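## Task

Take a free grey peg and push it fully into an empty hole of the yellow sulfur ball held in the opposite gripper until it latches, without disturbing any pegs already seated in that ball.

## Robot and tools

Robot: two seven-joint Kinova Gen3 arms, left_arm and right_arm, each carrying a Robotiq 2F-85 two-finger gripper and a wrist camera. Scene frame: origin at table-top height midway between the nominal bases, +x out over the table, +z up, left_arm on the +y side. Real bases: left_arm at (-0.008, +0.414, 0) m, right_arm at (-0.009, -0.399, 0) m, both nearly unrotated. One gripper holds the ball; the other has to pick up a loose peg and push it in.

Gripper axes: fingers point along its +z, and the pads open and close along its y. end_effector_position is the spot between the pads when shut; the fingertips stick out about 19 mm past it when closed and 6 mm when fully open.

execute_actions(actions, cameras): actions is a list of actions; each action is a table of up to 15 rows, one per 1/30 s step, and a short table repeats its final row until 15 steps pass. Every row is one flat list of 16 numbers in [-1, 1] covering both arms, even if one is idle: left dx, dy, dz, rx, ry, rz, left gripper position, left gripper speed, then the same eight for the right. The six pose numbers are an offset, not a pose: measured from that arm's Hand target as it was when the action began, along that Hand target's own axes, and every row counts from that same start, not from the row before. Scale: 1.0 = 0.6 m for dx..dz and 180 degrees for rx..rz; rx, ry, rz form one rotation vector. Repeating an offset in a new action moves further. All zeros re-sends the current Hand target. Gripper position is absolute: +1 fully open (85 mm), 0 about 45 mm, -1 shut; the mapping is uneven, so trust position_measured_pct (about 50 - 50 x position). Gripper speed: -1 about 20 mm/s, 0 about 85, +1 about 150; it also sets grip force (roughly 100 N per pad slow, 120-135 at 0, up to about 240 fast from a centimetre or more away). A 0 is a real command, so resend the previous gripper numbers to leave a gripper unchanged. Images return only for an empty actions list or when cameras names them (["all"], a list of names, or [] for none).

move(target, speed, blend, blocking, cameras): target is one 16-number row or a list of up to 15 such rows, same layout and scale as above; every row is an offset from the Hand targets at the move's start, not from the preceding row. speed is the top path speed in m/s, 0.002 to 0.5 (default 0.25), one value or one per target; turning is capped at twice that in rad/s and 0.873 rad/s. blend (m) rounds corners of a list; 0 stops at each. Paths share at most 10 s, do not avoid obstacles, and lag or overshoot more when fast. blocking=false returns after about 0.5 s while motion continues. The result adds a move: line (done, off_target, moving, held, fault...) and limits (paced = pose clipped, held = steps withheld).

wait(seconds 0 to 10) lets the scene run. stop brakes a running move (fingers keep going). zoom_image(camera, region=[x0, y0, x1, y1]) magnifies part of the newest image of cam_head_left, cam_head_right, cam_left_wrist or cam_right_wrist (each 896x504), region at most 504 by 504 pixels. clear_fault(arm) clears a reported torque fault on left_arm or right_arm. read_manual returns licence texts. finished_scene(scene) ends the current scene, given its number; it cannot be undone.

Control details: orientation commands are clipped each step to within 32 degrees of the measured orientation; a big wrist turn can swing the elbow. A gripper often stops short of its Hand target; send the gap as a further offset. To stop pushing on something, command a target back beyond where the gripper sits.

Results: end_effector_position (m) and end_effector_quat_wxyz in the scene frame, may be off by a few centimetres; Hand target (your last clipped command); Tool commands; position_measured_pct; object_status (0 moving, 1 blocked opening, 2 stopped on an object before the requested position = firm grip, 3 at requested position or pads met = nothing held or a soft grip); motor_current_ma (about 1000 when holding, near 0 empty); joint torques (reflect loads and contacts); Flange force along the gripper's x y z (includes held weight, noisy); joint velocities; step readings of position during actions; MOTOR HOT above 60 °C.

Gripping: close to a position a little narrower than the object; keep the number unchanged briefly to read the stop. Release by opening a few millimetres wider than the object. A firm grip only tightens by reopening and closing faster from about a centimetre away.

Avoid: anything falling off the table or being dropped; releasing parts in motion; fast impacts or hard pushes (arms are stiff, so a target a few millimetres beyond contact presses hard); pressing between the two arms or closing a gripper on the other arm's fingers, which can end the scene; squeezing a part hard while it still rests on something; torque faults (limits 104.5 N m on the four big joints, 51.3 on the wrist joints, or straying 5 degrees from plan) that stop the arm until clear_fault; overheating to 75 °C, which makes the arm sag for 30-60 s. Loose objects can get occasional small pushes.

Each tool is called after "Emit:" by a JSON object that holds its "name" and its "arguments", one argument or row to a line.

## Session

Emit:
{"name": "execute_actions", "arguments": {
  "actions": []
}}

Scene clock: 0.00 s.
left_arm: end_effector_position=(+0.2202, +0.0215, +0.1372) position_measured_pct=77.1 object_status=3 motor_current_ma=710 end_effector_quat_wxyz=(+0.417, +0.573, +0.560, -0.430) | right_arm: end_effector_position=(+0.4405, -0.4004, +0.2000) position_measured_pct=0.0 object_status=3 motor_current_ma=0 end_effector_quat_wxyz=(+0.000, +0.001, +1.000, +0.000)
Joint positions: left_arm=[21.782 -1.159 35.272 2.456 -41.788 0.808 -39.916] | right_arm=[-0.055 0.432 0 1.657 0 1.053 1.516]
Joint velocities: within noise
Joint torques (N m): no reading
Motor temperatures (°C): left_arm=[26 28 23 25 33 35 36] | right_arm=[30 26 23 26 31 33 43]
Flange force (N): no reading
Hand target: left_arm +0.2202, +0.0215, +0.1372; +0.417, +0.573, +0.560, -0.430 | right_arm +0.4405, -0.4004, +0.2000; +0.000, +0.001, +1.000, +0.000
Tool commands: left_gripper/position=-0.662745 left_gripper/speed=+1.0 right_gripper/position=+1.0 right_gripper/speed=+1.0

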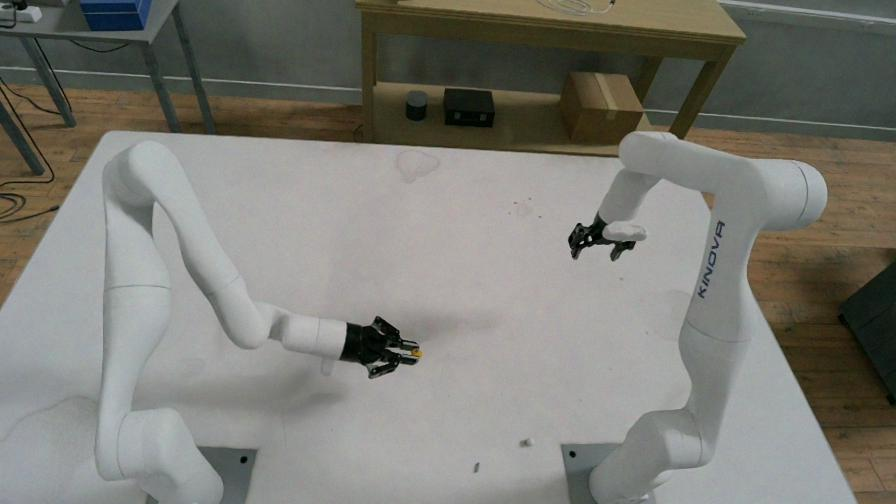

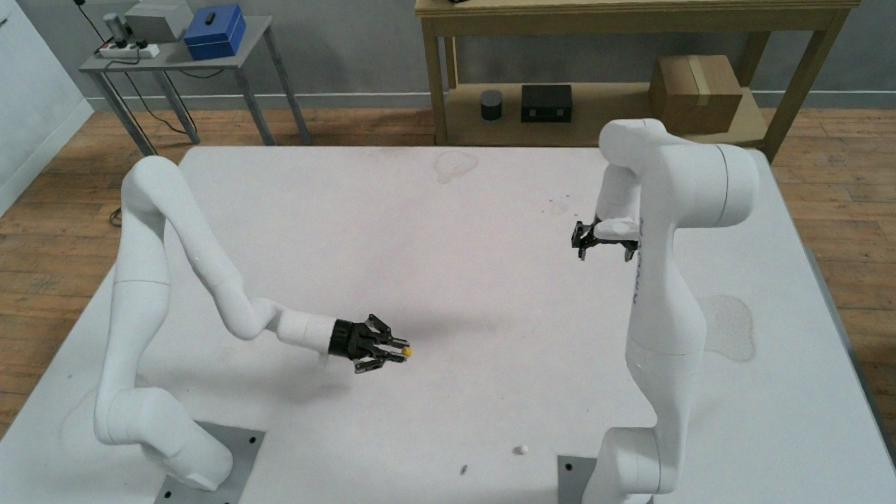

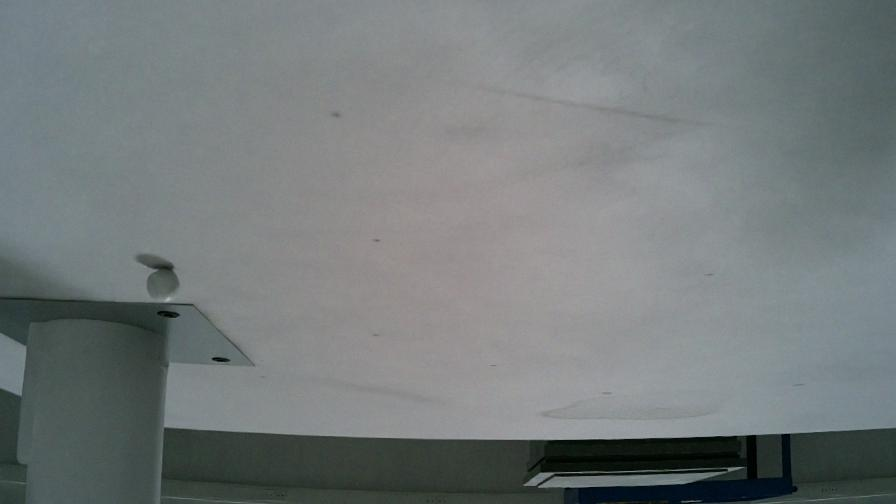

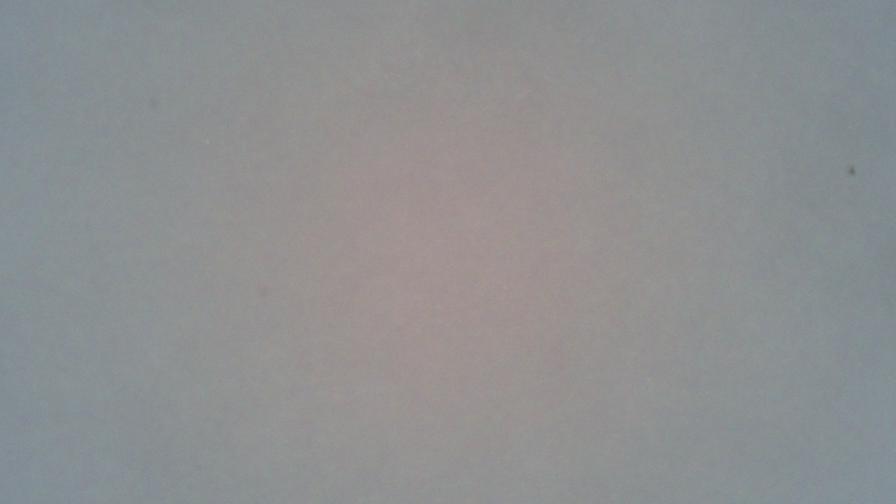

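Emit:
{"name": "zoom_image", "arguments": {
  "camera": "cam_head_left",
  "region": [440, 420, 560, 490]
}}

Emit:
{"name": "zoom_image", "arguments": {
  "camera": "cam_head_left",
  "region": [340, 310, 440, 390]
}}

Emit:
{"name": "zoom_image", "arguments": {
  "camera": "cam_head_right",
  "region": [440, 430, 550, 490]
}}

Emit:
{"name": "zoom_image", "arguments": {
  "camera": "cam_head_right",
  "region": [340, 310, 440, 390]
}}

Emit:
{"name": "zoom_image", "arguments": {
  "camera": "cam_left_wrist",
  "region": [100, 230, 240, 320]
}}

Scaled by 4.200 from the camera's 896x504 image, which has a finer 1280x720 frame.

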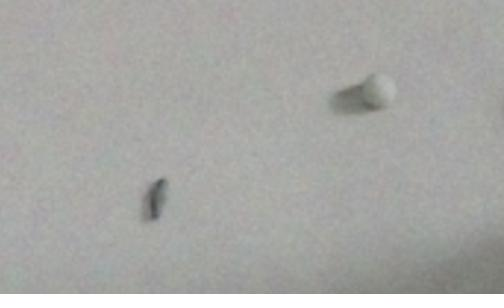

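Scaled by 5.040 from the camera's 896x504 image, which has a finer 1280x720 frame.

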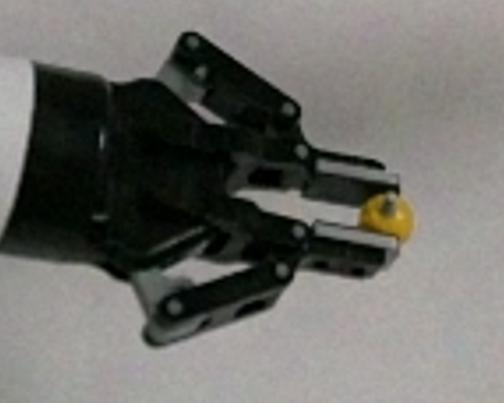

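Scaled by 4.582 from the camera's 896x504 image, which has a finer 1280x720 frame.

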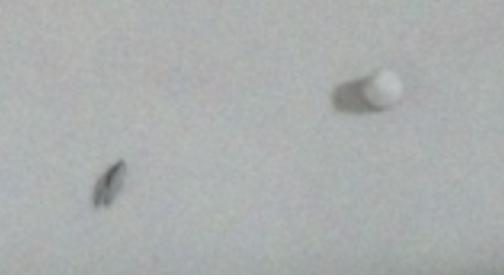

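Scaled by 5.040 from the camera's 896x504 image, which has a finer 1280x720 frame.

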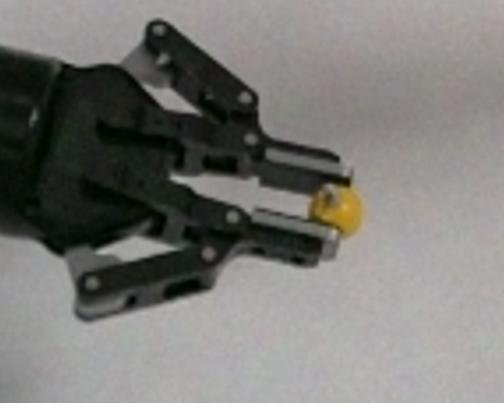

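Scaled by 3.600 from the camera's 896x504 image, which has a finer 1280x720 frame.

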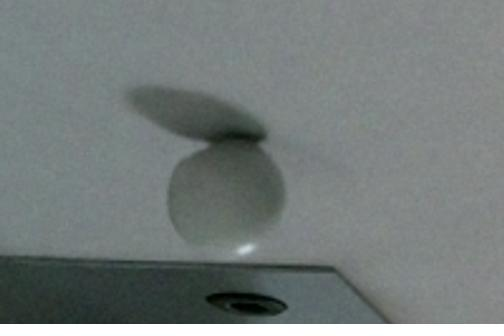

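Emit:
{"name": "move", "arguments": {
  "target": [0,0,0,0,0,0,-0.662745,1,0.483,0.417,-0.167,0,0,0,1,1],
  "cameras": ["all"]
}}

Scene clock: 45.23 s.
left_arm: end_effector_position=(+0.2202, +0.0215, +0.1372) position_measured_pct=77.1 object_status=3 motor_current_ma=710 end_effector_quat_wxyz=(+0.417, +0.573, +0.560, -0.430) | right_arm: end_effector_position=(+0.1514, -0.1494, +0.3002) position_measured_pct=0.0 object_status=3 motor_current_ma=0 end_effector_quat_wxyz=(+0.000, +0.001, +1.000, +0.000)
Joint positions: left_arm=[21.782 -1.159 35.272 2.456 -41.788 0.808 -39.916] | right_arm=[-0.669 0.002 -0.413 1.873 0.001 1.267 0.488]
Joint torques (N m): left_arm=[-1.46 12.63 5.77 4.03 -1.39 1.98 0.1] | right_arm=[-1.28 -8.65 -1.32 -6.85 -0.1 -0.32 0.22]
Flange force (N): left_arm=[-1.5 1.2 7.9] | right_arm=[-5.5 2.1 -5.7]
Hand target: left_arm +0.2202, +0.0215, +0.1372; +0.417, +0.573, +0.560, -0.430 | right_arm +0.1514, -0.1494, +0.3002; +0.000, +0.001, +1.000, +0.000
Off the commanded pose: left_arm 0.000 m, 0 deg | right_arm 0.000 m, 0 deg.
move: done

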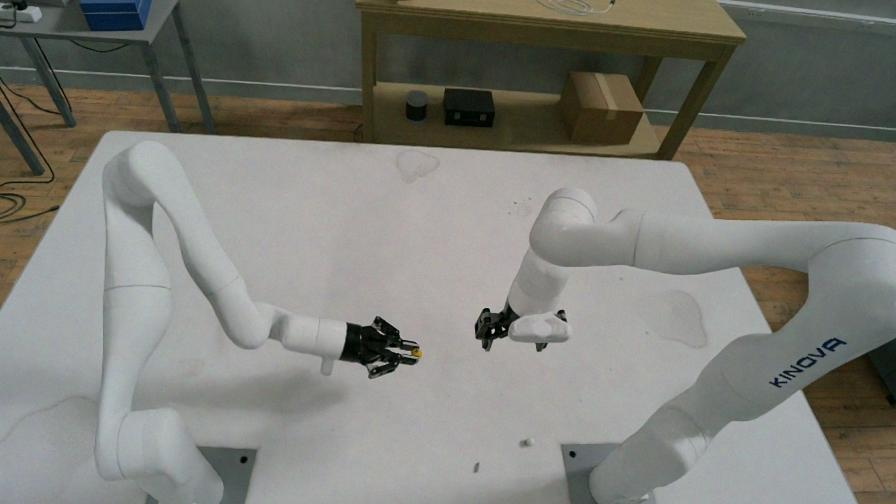

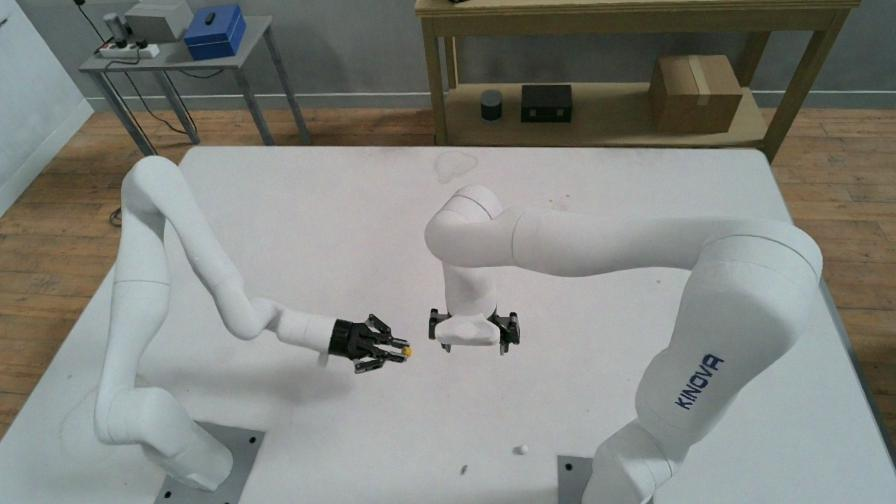

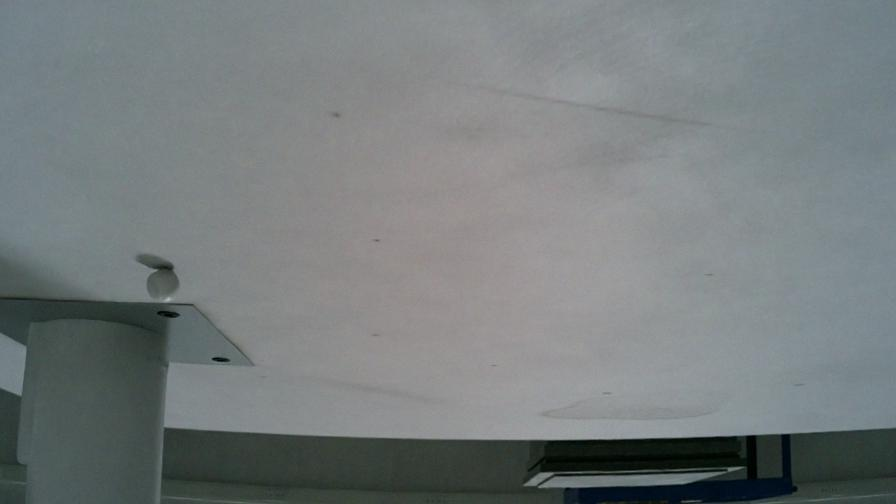

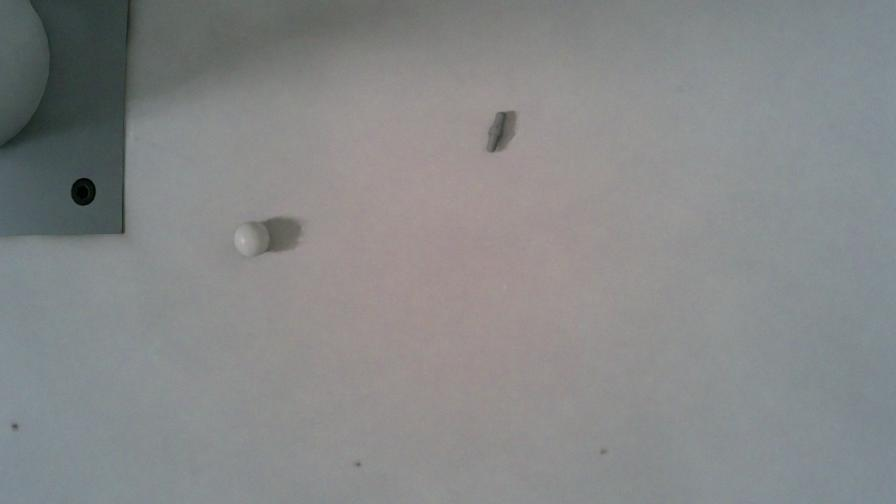

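Emit:
{"name": "zoom_image", "arguments": {
  "camera": "cam_right_wrist",
  "region": [450, 90, 550, 170]
}}

Emit:
{"name": "zoom_image", "arguments": {
  "camera": "cam_head_left",
  "region": [385, 330, 435, 375]
}}

Emit:
{"name": "zoom_image", "arguments": {
  "camera": "cam_head_right",
  "region": [380, 330, 430, 375]
}}

Scaled by 5.040 from the camera's 896x504 image, which has a finer 1280x720 frame.

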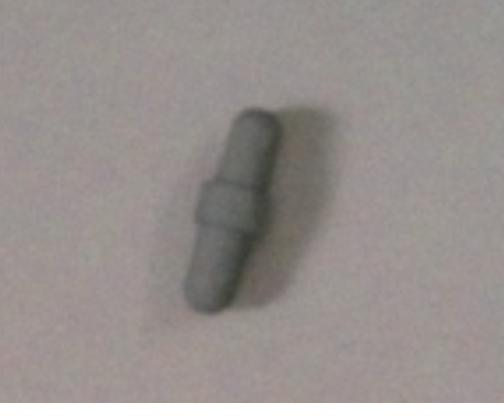

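Scaled by 10.080 from the camera's 896x504 image, which has a finer 1280x720 frame.

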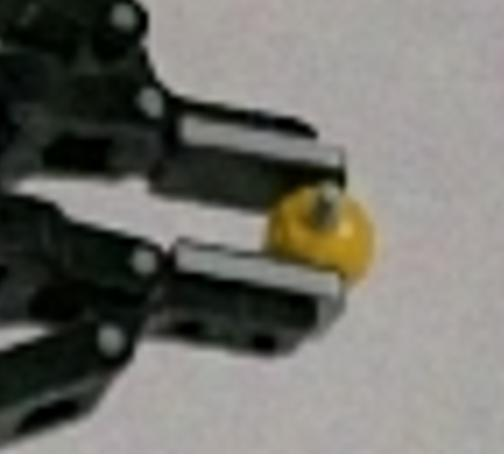

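Scaled by 10.080 from the camera's 896x504 image, which has a finer 1280x720 frame.

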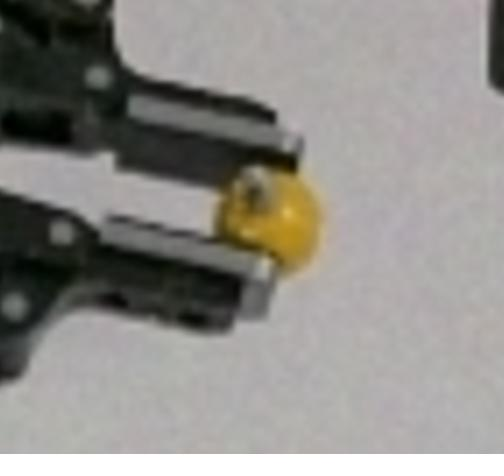

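Emit:
{"name": "move", "arguments": {
  "target": [0,0,0,0,0,0,-0.662745,1,-0.208,0.141,0.157,-0.25,0,0,1,1],
  "cameras": ["cam_right_wrist"]
}}

Emit:
{"name": "zoom_image", "arguments": {
  "camera": "cam_right_wrist",
  "region": [368, 175, 528, 265]
}}

Scene clock: 79.17 s.
left_arm: end_effector_position=(+0.2202, +0.0215, +0.1372) position_measured_pct=77.1 object_status=3 motor_current_ma=710 end_effector_quat_wxyz=(+0.417, +0.573, +0.560, -0.430) | right_arm: end_effector_position=(+0.2763, -0.0651, +0.2060) position_measured_pct=0.0 object_status=3 motor_current_ma=0 end_effector_quat_wxyz=(+0.000, +0.001, +0.924, +0.383)
Joint positions: left_arm=[21.782 -1.159 35.272 2.456 -41.788 0.808 -39.916] | right_arm=[-0.184 0.327 -0.344 2.22 -1.281 0.594 2.182]
Joint torques (N m): left_arm=[-1.47 12.67 5.68 4.1 -1.44 1.99 0.09] | right_arm=[-1.3 -12.27 -2.5 -4.35 -1.1 0.83 0.17]
Flange force (N): left_arm=[-1.6 1.4 8.2] | right_arm=[-8.6 1.3 -4.5]
Hand target: left_arm +0.2202, +0.0215, +0.1372; +0.417, +0.573, +0.560, -0.430 | right_arm +0.2764, -0.0652, +0.2060; +0.000, +0.001, +0.924, +0.383
Off the commanded pose: left_arm 0.000 m, 0 deg | right_arm 0.000 m, 0 deg.
move: done
Images, in order (width x height): cam_right_wrist 896x504.

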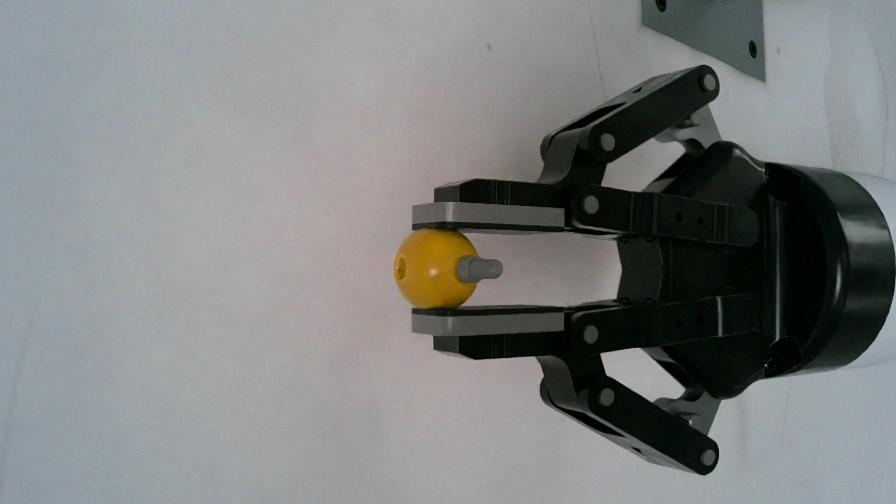

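Scaled by 3.150 from the camera's 896x504 image, which has a finer 1280x720 frame.

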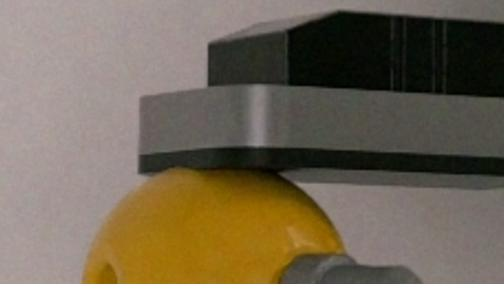

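Emit:
{"name": "move", "arguments": {
  "target": [0,0,0,0,0,0,-0.662745,1,0.305,-0.073,-0.106,0.2484,-0.0345,0.0832,1,1],
  "cameras": ["cam_right_wrist"]
}}

Scene clock: 158.57 s.
left_arm: end_effector_position=(+0.2202, +0.0215, +0.1372) position_measured_pct=77.1 object_status=3 motor_current_ma=710 end_effector_quat_wxyz=(+0.417, +0.573, +0.560, -0.430) | right_arm: end_effector_position=(+0.0932, -0.1406, +0.2200) position_measured_pct=0.0 object_status=3 motor_current_ma=0 end_effector_quat_wxyz=(+0.000, +0.139, +0.990, +0.000)
Joint positions: left_arm=[21.782 -1.159 35.272 2.456 -41.788 0.808 -39.916] | right_arm=[-0.769 0.056 -0.536 2.106 0.034 0.987 -0.029]
Joint torques (N m): left_arm=[-1.44 12.62 5.77 4.07 -1.4 1.98 0.06] | right_arm=[-1.34 -8.3 -1.45 -5.73 -0.06 -0.39 0.13]
Flange force (N): left_arm=[-1.6 1.5 7.9] | right_arm=[-4.7 4.6 -5.3]
Hand target: left_arm +0.2202, +0.0215, +0.1372; +0.417, +0.573, +0.560, -0.430 | right_arm +0.0932, -0.1406, +0.2200; +0.000, +0.139, +0.990, +0.000
Off the commanded pose: left_arm 0.000 m, 0 deg | right_arm 0.000 m, 0 deg.
move: done
Images, in order (width x height): cam_right_wrist 896x504.

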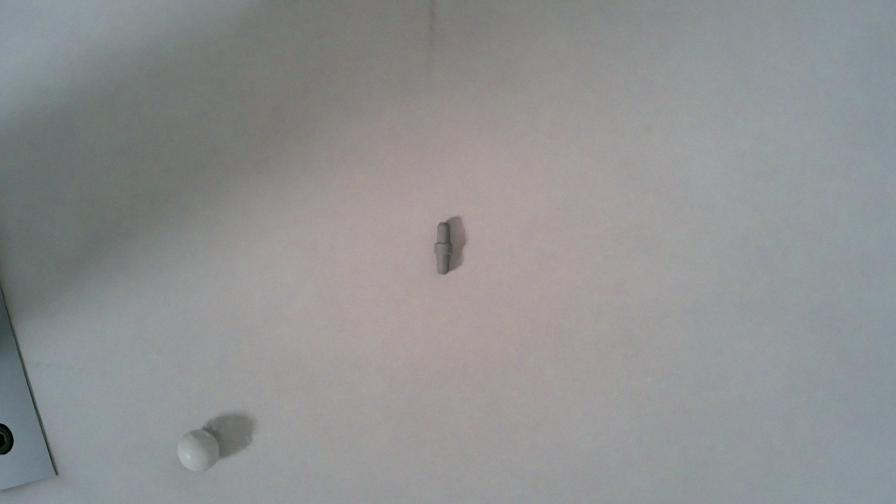

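Emit:
{"name": "move", "arguments": {
  "target": [0,0,0,0,0,0,-0.662745,1,0,0,0.2333,0,0,0,1,1],
  "cameras": ["cam_right_wrist"]
}}

Emit:
{"name": "zoom_image", "arguments": {
  "camera": "cam_right_wrist",
  "region": [360, 200, 520, 290]
}}

Scene clock: 164.03 s.
left_arm: end_effector_position=(+0.2202, +0.0215, +0.1372) position_measured_pct=77.1 object_status=3 motor_current_ma=710 end_effector_quat_wxyz=(+0.417, +0.573, +0.560, -0.430) | right_arm: end_effector_position=(+0.0932, -0.1406, +0.0800) position_measured_pct=0.0 object_status=3 motor_current_ma=0 end_effector_quat_wxyz=(+0.000, +0.139, +0.990, +0.000)
Joint positions: left_arm=[21.782 -1.159 35.272 2.456 -41.788 0.808 -39.916] | right_arm=[-0.937 0.388 -0.436 2.348 0.364 0.465 -0.378]
Joint torques (N m): left_arm=[-1.4 12.59 5.76 4.1 -1.39 1.99 0.08] | right_arm=[-1.29 -11.5 -2.1 -2.01 -0.04 -0.39 0.19]
Flange force (N): left_arm=[-1.6 1.7 7.8] | right_arm=[-4.6 6.4 -1.3]
Hand target: left_arm +0.2202, +0.0215, +0.1372; +0.417, +0.573, +0.560, -0.430 | right_arm +0.0932, -0.1406, +0.0800; +0.000, +0.139, +0.990, +0.000
Off the commanded pose: left_arm 0.000 m, 0 deg | right_arm 0.000 m, 0 deg.
move: done
Images, in order (width x height): cam_right_wrist 896x504.

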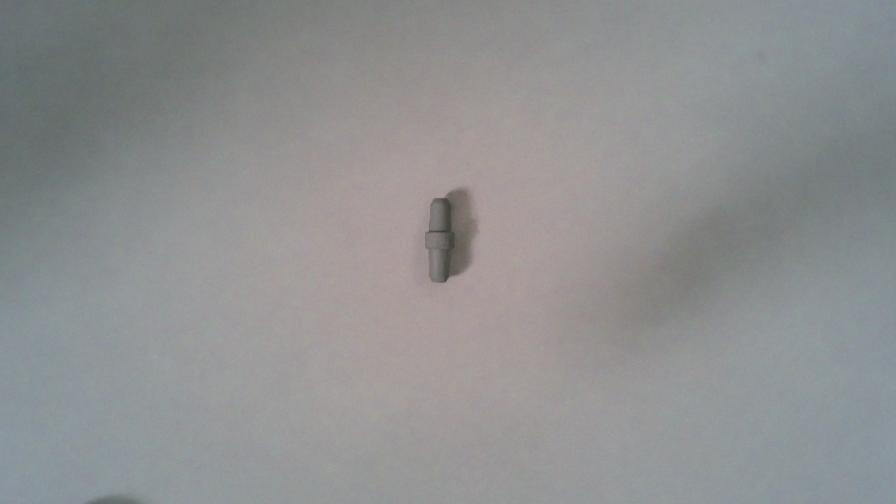

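Scaled by 3.150 from the camera's 896x504 image, which has a finer 1280x720 frame.

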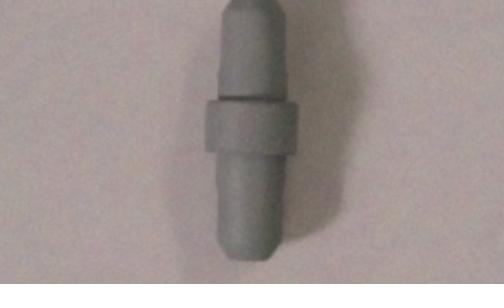

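Emit:
{"name": "move", "arguments": {
  "target": [0,0,0,0,0,0,-0.662745,1,0.0788,-0.003,0,0,0,0,-0.45,0],
  "cameras": ["cam_right_wrist"]
}}

Emit:
{"name": "zoom_image", "arguments": {
  "camera": "cam_right_wrist",
  "region": [360, 384, 560, 504]
}}

Scene clock: 198.93 s.
left_arm: end_effector_position=(+0.2202, +0.0215, +0.1372) position_measured_pct=77.1 object_status=3 motor_current_ma=710 end_effector_quat_wxyz=(+0.417, +0.573, +0.560, -0.430) | right_arm: end_effector_position=(+0.0473, -0.1294, +0.0800) position_measured_pct=72.7 object_status=0 motor_current_ma=0 end_effector_quat_wxyz=(+0.000, +0.139, +0.990, +0.000)
Joint positions: left_arm=[21.782 -1.159 35.272 2.456 -41.788 0.808 -39.916] | right_arm=[-1.109 0.384 -0.435 2.356 0.363 0.461 -0.549]
Joint torques (N m): left_arm=[-1.41 12.63 5.73 4.06 -1.41 2.01 0.13] | right_arm=[-1.35 -11.36 -2.09 -2 -0.05 -0.39 0.17]
Flange force (N): left_arm=[-1.5 1.4 7.9] | right_arm=[-3.8 7.0 -1.6]
Hand target: left_arm +0.2202, +0.0215, +0.1372; +0.417, +0.573, +0.560, -0.430 | right_arm +0.0473, -0.1294, +0.0800; +0.000, +0.139, +0.990, +0.000
Off the commanded pose: left_arm 0.000 m, 0 deg | right_arm 0.000 m, 0 deg.
move: done
Images, in order (width x height): cam_right_wrist 896x504.

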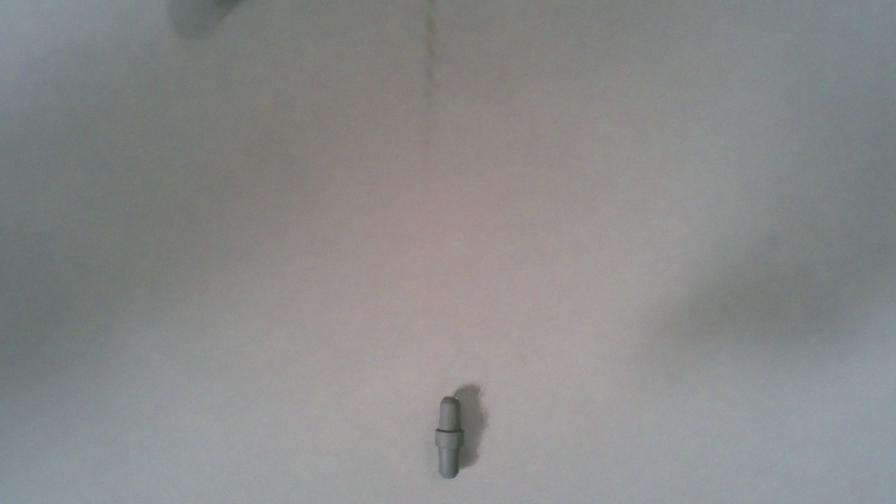

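Scaled by 2.520 from the camera's 896x504 image, which has a finer 1280x720 frame.

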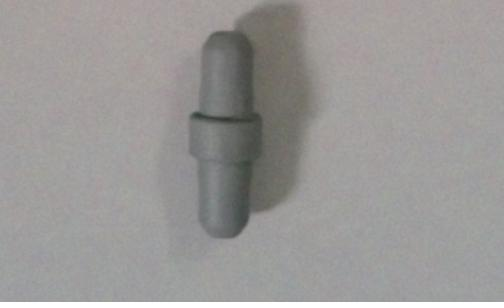

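Emit:
{"name": "move", "arguments": {
  "target": [0,0,0,0,0,0,-0.662745,1,0,0,0.0917,0,0,0,-0.45,0],
  "speed": 0.08
}}

Emit:
{"name": "move", "arguments": {
  "target": [0,0,0,0,0,0,-0.662745,1,0,0,0.0042,0,0,0,-0.45,0],
  "speed": 0.01
}}

Scene clock: 208.53 s.
left_arm: end_effector_position=(+0.2202, +0.0215, +0.1372) position_measured_pct=77.1 object_status=3 motor_current_ma=710 end_effector_quat_wxyz=(+0.417, +0.573, +0.560, -0.430) | right_arm: end_effector_position=(+0.0473, -0.1294, +0.0250) position_measured_pct=72.7 object_status=3 motor_current_ma=0 end_effector_quat_wxyz=(+0.000, +0.139, +0.990, +0.000)
Joint positions: left_arm=[21.782 -1.159 35.272 2.456 -41.788 0.808 -39.916] | right_arm=[-1.282 0.548 -0.229 2.409 0.549 0.229 -0.721]
Joint torques (N m): left_arm=[-1.4 12.67 5.78 4.14 -1.43 2 0.13] | right_arm=[-1.45 -12.86 -1.73 0.01 -0.06 -0.33 0.18]
Flange force (N): left_arm=[-1.3 1.4 8.0] | right_arm=[-4.3 7.2 0.2]
Hand target: left_arm +0.2202, +0.0215, +0.1372; +0.417, +0.573, +0.560, -0.430 | right_arm +0.0473, -0.1294, +0.0250; +0.000, +0.139, +0.990, +0.000
Off the commanded pose: left_arm 0.000 m, 0 deg | right_arm 0.000 m, 0 deg.
move: done

Scene clock: 209.23 s.
left_arm: end_effector_position=(+0.2202, +0.0215, +0.1372) position_measured_pct=77.1 object_status=3 motor_current_ma=710 end_effector_quat_wxyz=(+0.417, +0.573, +0.560, -0.430) | right_arm: end_effector_position=(+0.0473, -0.1294, +0.0225) position_measured_pct=72.7 object_status=3 motor_current_ma=0 end_effector_quat_wxyz=(+0.000, +0.139, +0.990, +0.000)
Joint positions: left_arm=[21.782 -1.159 35.272 2.456 -41.788 0.808 -39.916] | right_arm=[-1.291 0.556 -0.217 2.411 0.556 0.217 -0.726]
Joint torques (N m): left_arm=[-1.43 12.64 5.73 4.08 -1.4 2.02 0.12] | right_arm=[-1.67 -12.91 -1.67 0.1 -0.09 -0.43 0.25]
Flange force (N): left_arm=[-1.5 1.5 7.9] | right_arm=[-5.1 7.9 -1.0]
Hand target: left_arm +0.2202, +0.0215, +0.1372; +0.417, +0.573, +0.560, -0.430 | right_arm +0.0473, -0.1294, +0.0225; +0.000, +0.139, +0.990, +0.000
Off the commanded pose: left_arm 0.000 m, 0 deg | right_arm 0.000 m, 0 deg.
move: done

Emit:
{"name": "move", "arguments": {
  "target": [0,0,0,0,0,0,-0.662745,1,0,0,0.0017,0,0,0,-0.45,0],
  "speed": 0.01
}}

Emit:
{"name": "move", "arguments": {
  "target": [0,0,0,0,0,0,-0.662745,1,0,0,0.0017,0,0,0,-0.45,0],
  "speed": 0.01,
  "cameras": ["cam_right_wrist","cam_head_left"]
}}

Scene clock: 213.13 s.
left_arm: end_effector_position=(+0.2202, +0.0215, +0.1372) position_measured_pct=77.1 object_status=3 motor_current_ma=710 end_effector_quat_wxyz=(+0.417, +0.573, +0.560, -0.430) | right_arm: end_effector_position=(+0.0473, -0.1294, +0.0215) position_measured_pct=72.7 object_status=3 motor_current_ma=0 end_effector_quat_wxyz=(+0.000, +0.139, +0.990, +0.000)
Joint positions: left_arm=[21.782 -1.159 35.272 2.456 -41.788 0.808 -39.916] | right_arm=[-1.295 0.559 -0.212 2.412 0.558 0.212 -0.729]
Joint torques (N m): left_arm=[-1.37 12.58 5.76 4.06 -1.35 2.01 0.12] | right_arm=[-1.35 -12.94 -1.7 0.18 -0.09 -0.43 0.16]
Flange force (N): left_arm=[-1.6 1.7 7.5] | right_arm=[-4.0 7.4 0.2]
Hand target: left_arm +0.2202, +0.0215, +0.1372; +0.417, +0.573, +0.560, -0.430 | right_arm +0.0473, -0.1294, +0.0215; +0.000, +0.139, +0.990, +0.000
Off the commanded pose: left_arm 0.000 m, 0 deg | right_arm 0.000 m, 0 deg.
move: done

Scene clock: 213.83 s.
left_arm: end_effector_position=(+0.2202, +0.0215, +0.1372) position_measured_pct=77.1 object_status=3 motor_current_ma=710 end_effector_quat_wxyz=(+0.417, +0.573, +0.560, -0.430) | right_arm: end_effector_position=(+0.0473, -0.1294, +0.0204) position_measured_pct=72.7 object_status=3 motor_current_ma=0 end_effector_quat_wxyz=(+0.000, +0.139, +0.990, +0.000)
Joint positions: left_arm=[21.782 -1.159 35.272 2.456 -41.788 0.808 -39.916] | right_arm=[-1.299 0.562 -0.207 2.413 0.561 0.207 -0.731]
Joint torques (N m): left_arm=[-1.39 12.68 5.75 4.05 -1.39 2.04 0.07] | right_arm=[-1.4 -12.95 -1.63 0.16 -0.05 -0.43 0.19]
Flange force (N): left_arm=[-1.5 1.8 7.7] | right_arm=[-4.1 7.4 -0.2]
Hand target: left_arm +0.2202, +0.0215, +0.1372; +0.417, +0.573, +0.560, -0.430 | right_arm +0.0473, -0.1294, +0.0204; +0.000, +0.139, +0.990, +0.000
Off the commanded pose: left_arm 0.000 m, 0 deg | right_arm 0.000 m, 0 deg.
move: done
Images, in order (width x height): cam_head_left 896x504, cam_right_wrist 896x504.

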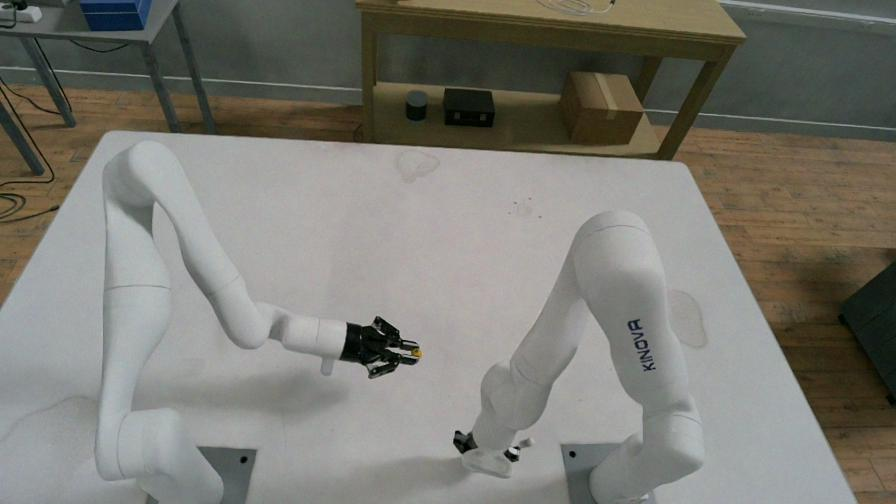

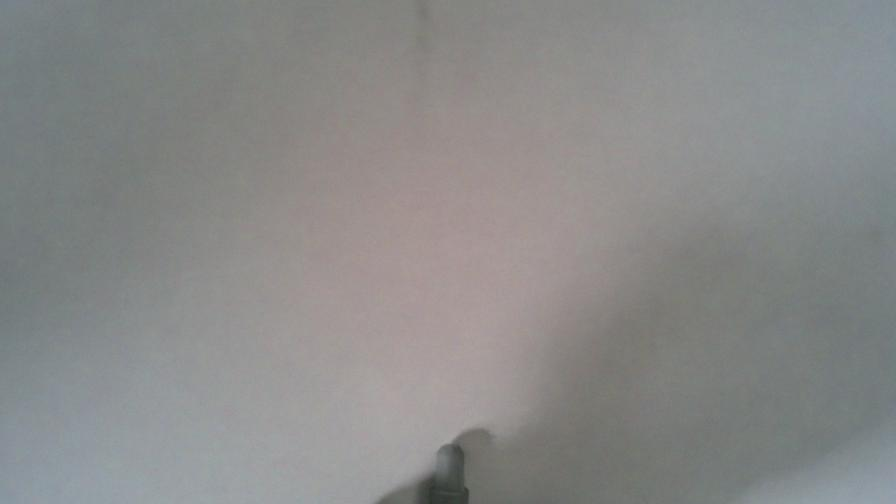

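Emit:
{"name": "move", "arguments": {
  "target": [0,0,0,0,0,0,-0.662745,1,0,0,0.0015,0,0,0,-0.45,0],
  "speed": 0.01
}}

Scene clock: 223.70 s.
left_arm: end_effector_position=(+0.2202, +0.0215, +0.1372) position_measured_pct=77.1 object_status=3 motor_current_ma=710 end_effector_quat_wxyz=(+0.417, +0.573, +0.560, -0.430) | right_arm: end_effector_position=(+0.0473, -0.1294, +0.0195) position_measured_pct=72.7 object_status=3 motor_current_ma=0 end_effector_quat_wxyz=(+0.000, +0.139, +0.990, +0.000)
Joint positions: left_arm=[21.782 -1.159 35.272 2.456 -41.788 0.808 -39.916] | right_arm=[-1.303 0.565 -0.202 2.413 0.563 0.203 -0.733]
Joint torques (N m): left_arm=[-1.44 12.62 5.74 4.07 -1.4 2.01 0.07] | right_arm=[-1.39 -12.98 -1.68 0.22 -0.05 -0.41 0.19]
Flange force (N): left_arm=[-1.7 1.6 7.9] | right_arm=[-4.1 7.3 0.2]
Hand target: left_arm +0.2202, +0.0215, +0.1372; +0.417, +0.573, +0.560, -0.430 | right_arm +0.0473, -0.1294, +0.0195; +0.000, +0.139, +0.990, +0.000
Off the commanded pose: left_arm 0.000 m, 0 deg | right_arm 0.000 m, 0 deg.
move: done

Emit:
{"name": "move", "arguments": {
  "target": [0,0,0,0,0,0,-0.662745,1,0,0,0.0015,0,0,0,-0.45,0],
  "speed": 0.01
}}

Scene clock: 229.67 s.
left_arm: end_effector_position=(+0.2202, +0.0215, +0.1372) position_measured_pct=77.1 object_status=3 motor_current_ma=710 end_effector_quat_wxyz=(+0.417, +0.573, +0.560, -0.430) | right_arm: end_effector_position=(+0.0473, -0.1294, +0.0186) position_measured_pct=72.7 object_status=3 motor_current_ma=0 end_effector_quat_wxyz=(+0.000, +0.139, +0.990, +0.000)
Joint positions: left_arm=[21.782 -1.159 35.272 2.456 -41.788 0.808 -39.916] | right_arm=[-1.306 0.568 -0.198 2.414 0.565 0.199 -0.734]
Joint torques (N m): left_arm=[-1.36 12.59 5.74 4.03 -1.4 2.01 0.11] | right_arm=[-1.29 -10.86 -1.45 -0.18 0.03 -0.72 0.17]
Flange force (N): left_arm=[-1.7 1.5 7.6] | right_arm=[-3.9 5.6 -8.8]
Hand target: left_arm +0.2202, +0.0215, +0.1372; +0.417, +0.573, +0.560, -0.430 | right_arm +0.0473, -0.1294, +0.0186; +0.000, +0.139, +0.990, +0.000
Off the commanded pose: left_arm 0.000 m, 0 deg | right_arm 0.000 m, 0 deg.
move: done

Emit:
{"name": "move", "arguments": {
  "target": [0,0,0,0,0,0,-0.662745,1,0,0,-0.0017,0,0,0,-0.45,-1],
  "speed": 0.01
}}

Emit:
{"name": "move", "arguments": {
  "target": [0,0,0,0,0,0,-0.662745,1,0,0,0,0,0,0,-0.9,-1],
  "cameras": ["cam_right_wrist"]
}}

Scene clock: 237.93 s.
left_arm: end_effector_position=(+0.2202, +0.0215, +0.1372) position_measured_pct=77.1 object_status=3 motor_current_ma=710 end_effector_quat_wxyz=(+0.417, +0.573, +0.560, -0.430) | right_arm: end_effector_position=(+0.0473, -0.1294, +0.0197) position_measured_pct=72.7 object_status=3 motor_current_ma=0 end_effector_quat_wxyz=(+0.000, +0.139, +0.990, +0.000)
Joint positions: left_arm=[21.782 -1.159 35.272 2.456 -41.788 0.808 -39.916] | right_arm=[-1.302 0.565 -0.203 2.413 0.563 0.204 -0.732]
Joint torques (N m): left_arm=[-1.46 12.63 5.71 3.97 -1.42 2 0.13] | right_arm=[-1.41 -12.98 -1.65 0.22 -0.05 -0.41 0.17]
Flange force (N): left_arm=[-1.6 0.9 8.0] | right_arm=[-4.2 7.4 0.0]
Hand target: left_arm +0.2202, +0.0215, +0.1372; +0.417, +0.573, +0.560, -0.430 | right_arm +0.0473, -0.1294, +0.0197; +0.000, +0.139, +0.990, +0.000
Off the commanded pose: left_arm 0.000 m, 0 deg | right_arm 0.000 m, 0 deg.
move: done

Scene clock: 239.43 s.
left_arm: end_effector_position=(+0.2202, +0.0215, +0.1372) position_measured_pct=77.1 object_status=3 motor_current_ma=710 end_effector_quat_wxyz=(+0.417, +0.573, +0.560, -0.430) | right_arm: end_effector_position=(+0.0473, -0.1294, +0.0197) position_measured_pct=94.8 object_status=0 motor_current_ma=370 end_effector_quat_wxyz=(+0.000, +0.139, +0.990, +0.000)
Joint positions: left_arm=[21.782 -1.159 35.272 2.456 -41.788 0.808 -39.916] | right_arm=[-1.302 0.565 -0.203 2.413 0.563 0.204 -0.732]
Joint torques (N m): left_arm=[-1.44 12.66 5.75 4.06 -1.4 1.98 0.06] | right_arm=[-1.38 -12.91 -1.7 0.19 -0.05 -0.43 0.16]
Flange force (N): left_arm=[-1.5 1.5 7.9] | right_arm=[-4.1 7.2 0.0]
Hand target: left_arm +0.2202, +0.0215, +0.1372; +0.417, +0.573, +0.560, -0.430 | right_arm +0.0473, -0.1294, +0.0197; +0.000, +0.139, +0.990, +0.000
Off the commanded pose: left_arm 0.000 m, 0 deg | right_arm 0.000 m, 0 deg.
move: done
Images, in order (width x height): cam_right_wrist 896x504.

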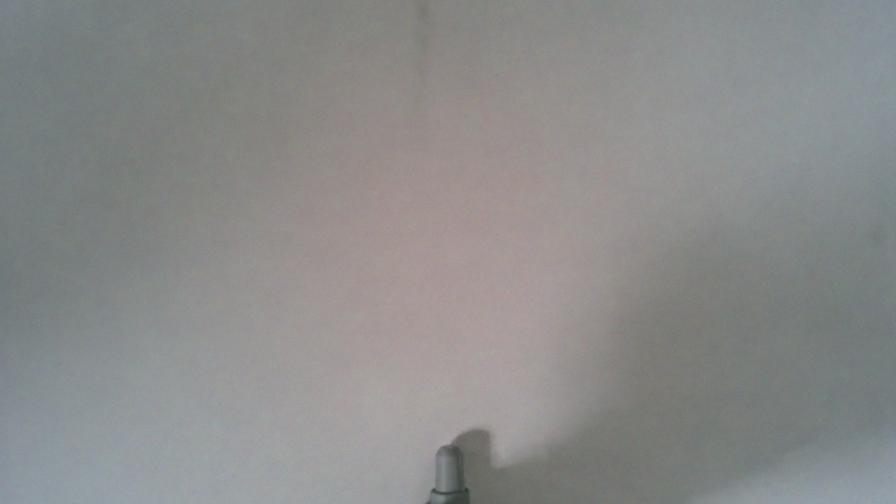

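Emit:
{"name": "wait", "arguments": {
  "seconds": 1,
  "cameras": ["cam_right_wrist"]
}}

Emit:
{"name": "zoom_image", "arguments": {
  "camera": "cam_right_wrist",
  "region": [360, 414, 520, 504]
}}

Scene clock: 243.90 s.
left_arm: end_effector_position=(+0.2202, +0.0215, +0.1372) position_measured_pct=77.1 object_status=3 motor_current_ma=710 end_effector_quat_wxyz=(+0.417, +0.573, +0.560, -0.430) | right_arm: end_effector_position=(+0.0473, -0.1294, +0.0197) position_measured_pct=94.8 object_status=3 motor_current_ma=370 end_effector_quat_wxyz=(+0.000, +0.139, +0.990, +0.000)
Joint positions: left_arm=[21.782 -1.159 35.272 2.456 -41.788 0.808 -39.916] | right_arm=[-1.302 0.565 -0.203 2.413 0.563 0.204 -0.732]
Joint torques (N m): left_arm=[-1.4 12.62 5.72 4.07 -1.39 2.01 0.12] | right_arm=[-1.36 -12.94 -1.69 0.21 -0.07 -0.43 0.16]
Flange force (N): left_arm=[-1.6 1.6 7.7] | right_arm=[-4.1 7.2 0.1]
Hand target: left_arm +0.2202, +0.0215, +0.1372; +0.417, +0.573, +0.560, -0.430 | right_arm +0.0473, -0.1294, +0.0197; +0.000, +0.139, +0.990, +0.000
Tool commands: left_gripper/position=-0.662745 left_gripper/speed=+1.0 right_gripper/position=-0.9 right_gripper/speed=-1.0
Off the commanded pose: left_arm 0.000 m, 0 deg | right_arm 0.000 m, 0 deg.
wait: 1.00 s; at rest from the start
Images, in order (width x height): cam_right_wrist 896x504.

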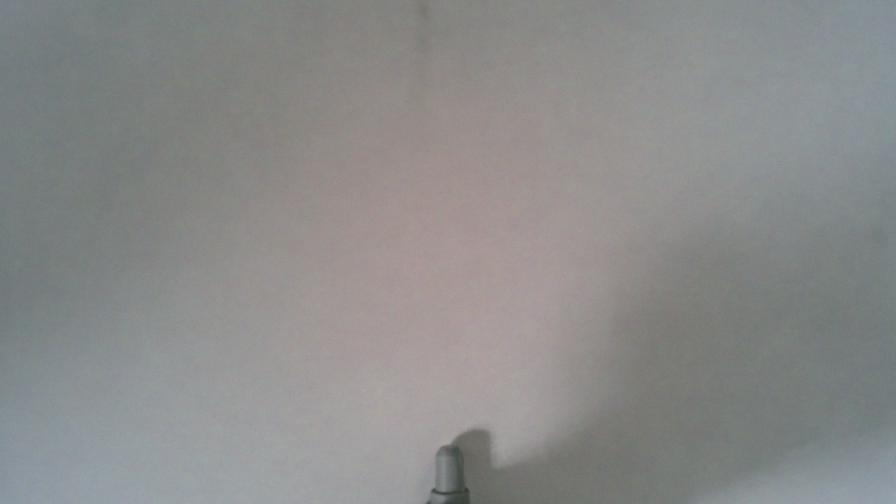

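Scaled by 3.150 from the camera's 896x504 image, which has a finer 1280x720 frame.

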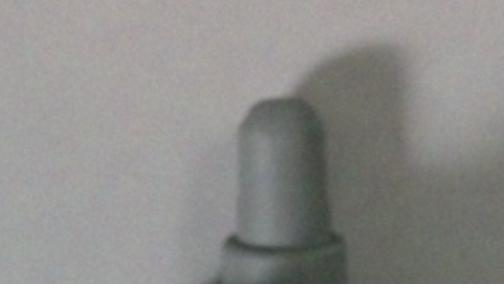

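Emit:
{"name": "move", "arguments": {
  "target": [0,0,0,0,0,0,-0.662745,1,0,0,-0.005,0,0,0,-0.9,-1],
  "speed": 0.02
}}

Emit:
{"name": "move", "arguments": {
  "target": [0,0,0,0,0,0,-0.74,1,0,0,0,0,0,0,-0.95,-1],
  "speed": 0.02
}}

Emit:
{"name": "move", "arguments": {
  "target": [0,0,0,0,0,0,-0.74,1,0,0,-0.13,0,0,0,-0.95,-1],
  "speed": 0.1,
  "cameras": ["cam_right_wrist","cam_head_left","cam_head_right"]
}}

Emit:
{"name": "zoom_image", "arguments": {
  "camera": "cam_right_wrist",
  "region": [360, 414, 520, 504]
}}

Scene clock: 252.63 s.
left_arm: end_effector_position=(+0.2202, +0.0215, +0.1372) position_measured_pct=77.1 object_status=3 motor_current_ma=710 end_effector_quat_wxyz=(+0.417, +0.573, +0.560, -0.430) | right_arm: end_effector_position=(+0.0473, -0.1294, +0.0226) position_measured_pct=94.8 object_status=3 motor_current_ma=370 end_effector_quat_wxyz=(+0.000, +0.139, +0.990, +0.000)
Joint positions: left_arm=[21.782 -1.159 35.272 2.456 -41.788 0.808 -39.916] | right_arm=[-1.291 0.555 -0.218 2.411 0.555 0.218 -0.726]
Joint torques (N m): left_arm=[-1.45 12.58 5.74 4.02 -1.4 2.01 0.11] | right_arm=[-1.41 -12.89 -1.65 0.1 -0.03 -0.37 0.11]
Flange force (N): left_arm=[-1.7 1.3 7.9] | right_arm=[-4.3 7.5 -0.3]
Hand target: left_arm +0.2202, +0.0215, +0.1372; +0.417, +0.573, +0.560, -0.430 | right_arm +0.0473, -0.1294, +0.0227; +0.000, +0.139, +0.990, +0.000
Off the commanded pose: left_arm 0.000 m, 0 deg | right_arm 0.000 m, 0 deg.
move: done

Scene clock: 253.23 s.
left_arm: end_effector_position=(+0.2202, +0.0215, +0.1372) position_measured_pct=77.1 object_status=2 motor_current_ma=1000 end_effector_quat_wxyz=(+0.417, +0.573, +0.560, -0.430) | right_arm: end_effector_position=(+0.0473, -0.1294, +0.0227) position_measured_pct=97.0 object_status=0 motor_current_ma=1000 end_effector_quat_wxyz=(+0.000, +0.139, +0.990, +0.000)
Joint positions: left_arm=[21.782 -1.159 35.272 2.456 -41.788 0.808 -39.916] | right_arm=[-1.291 0.555 -0.218 2.411 0.555 0.218 -0.726]
Joint torques (N m): left_arm=[-1.44 12.61 5.72 4 -1.34 2 0.08] | right_arm=[-1.36 -12.86 -1.7 0.08 -0.06 -0.41 0.16]
Flange force (N): left_arm=[-1.6 1.5 7.6] | right_arm=[-4.1 7.2 0.0]
Hand target: left_arm +0.2202, +0.0215, +0.1372; +0.417, +0.573, +0.560, -0.430 | right_arm +0.0473, -0.1294, +0.0227; +0.000, +0.139, +0.990, +0.000
Off the commanded pose: left_arm 0.000 m, 0 deg | right_arm 0.000 m, 0 deg.
move: done

Scene clock: 254.43 s.
left_arm: end_effector_position=(+0.2202, +0.0215, +0.1372) position_measured_pct=77.1 object_status=2 motor_current_ma=1000 end_effector_quat_wxyz=(+0.417, +0.573, +0.560, -0.430) | right_arm: end_effector_position=(+0.0473, -0.1294, +0.1007) position_measured_pct=97.0 object_status=2 motor_current_ma=1000 end_effector_quat_wxyz=(+0.000, +0.139, +0.990, +0.000)
Joint positions: left_arm=[21.782 -1.159 35.272 2.456 -41.788 0.808 -39.916] | right_arm=[-1.061 0.327 -0.483 2.328 0.294 0.541 -0.482]
Joint torques (N m): left_arm=[-1.47 12.56 5.72 4.03 -1.43 2.01 0.11] | right_arm=[-1.17 -10.82 -2.12 -2.69 -0.07 -0.37 0.1]
Flange force (N): left_arm=[-1.9 1.2 8.0] | right_arm=[-3.4 7.0 -1.8]
Hand target: left_arm +0.2202, +0.0215, +0.1372; +0.417, +0.573, +0.560, -0.430 | right_arm +0.0473, -0.1294, +0.1007; +0.000, +0.139, +0.990, +0.000
Off the commanded pose: left_arm 0.000 m, 0 deg | right_arm 0.000 m, 0 deg.
move: done
Images, in order (width x height): cam_head_left 896x504, cam_head_right 896x504, cam_right_wrist 896x504.

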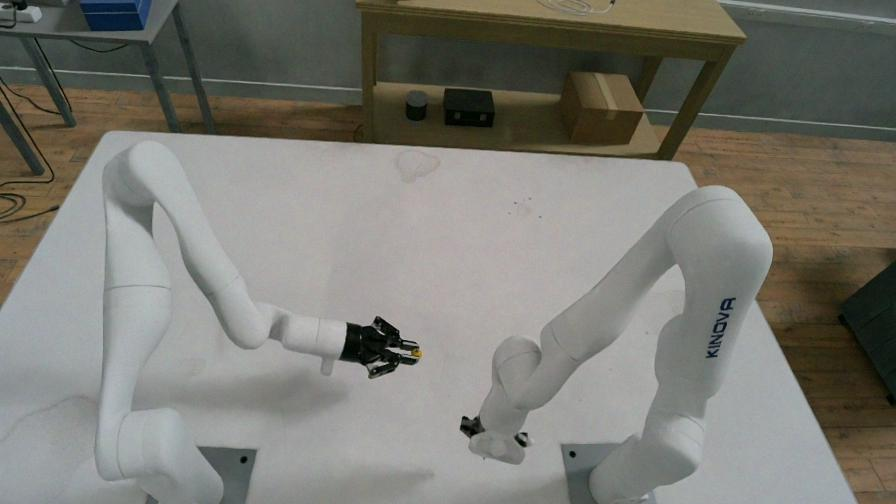

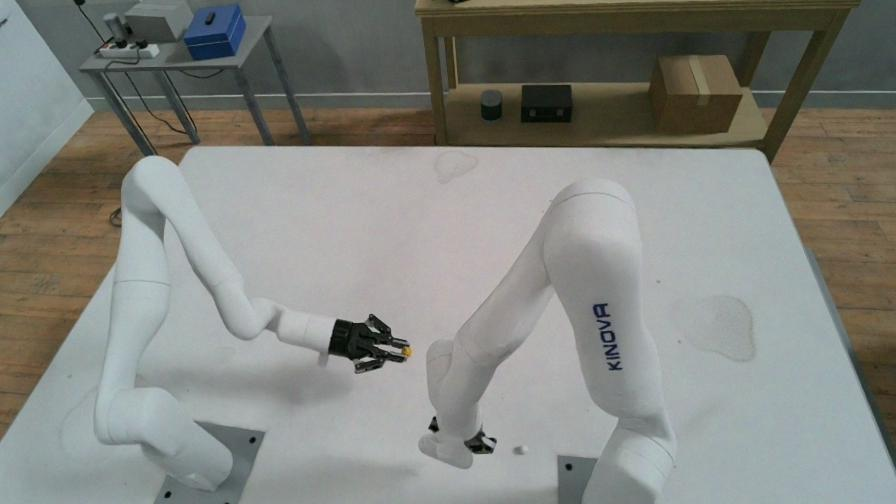

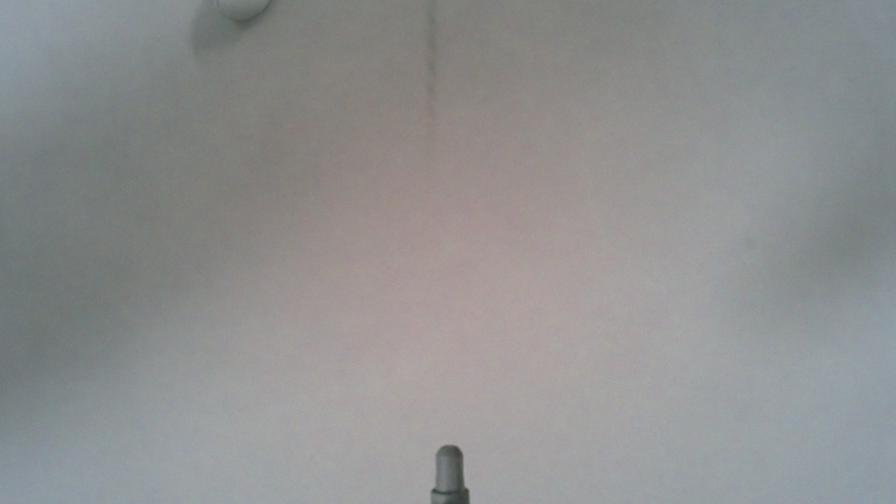

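Scaled by 3.150 from the camera's 896x504 image, which has a finer 1280x720 frame.

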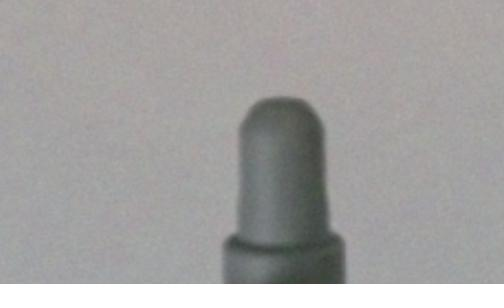

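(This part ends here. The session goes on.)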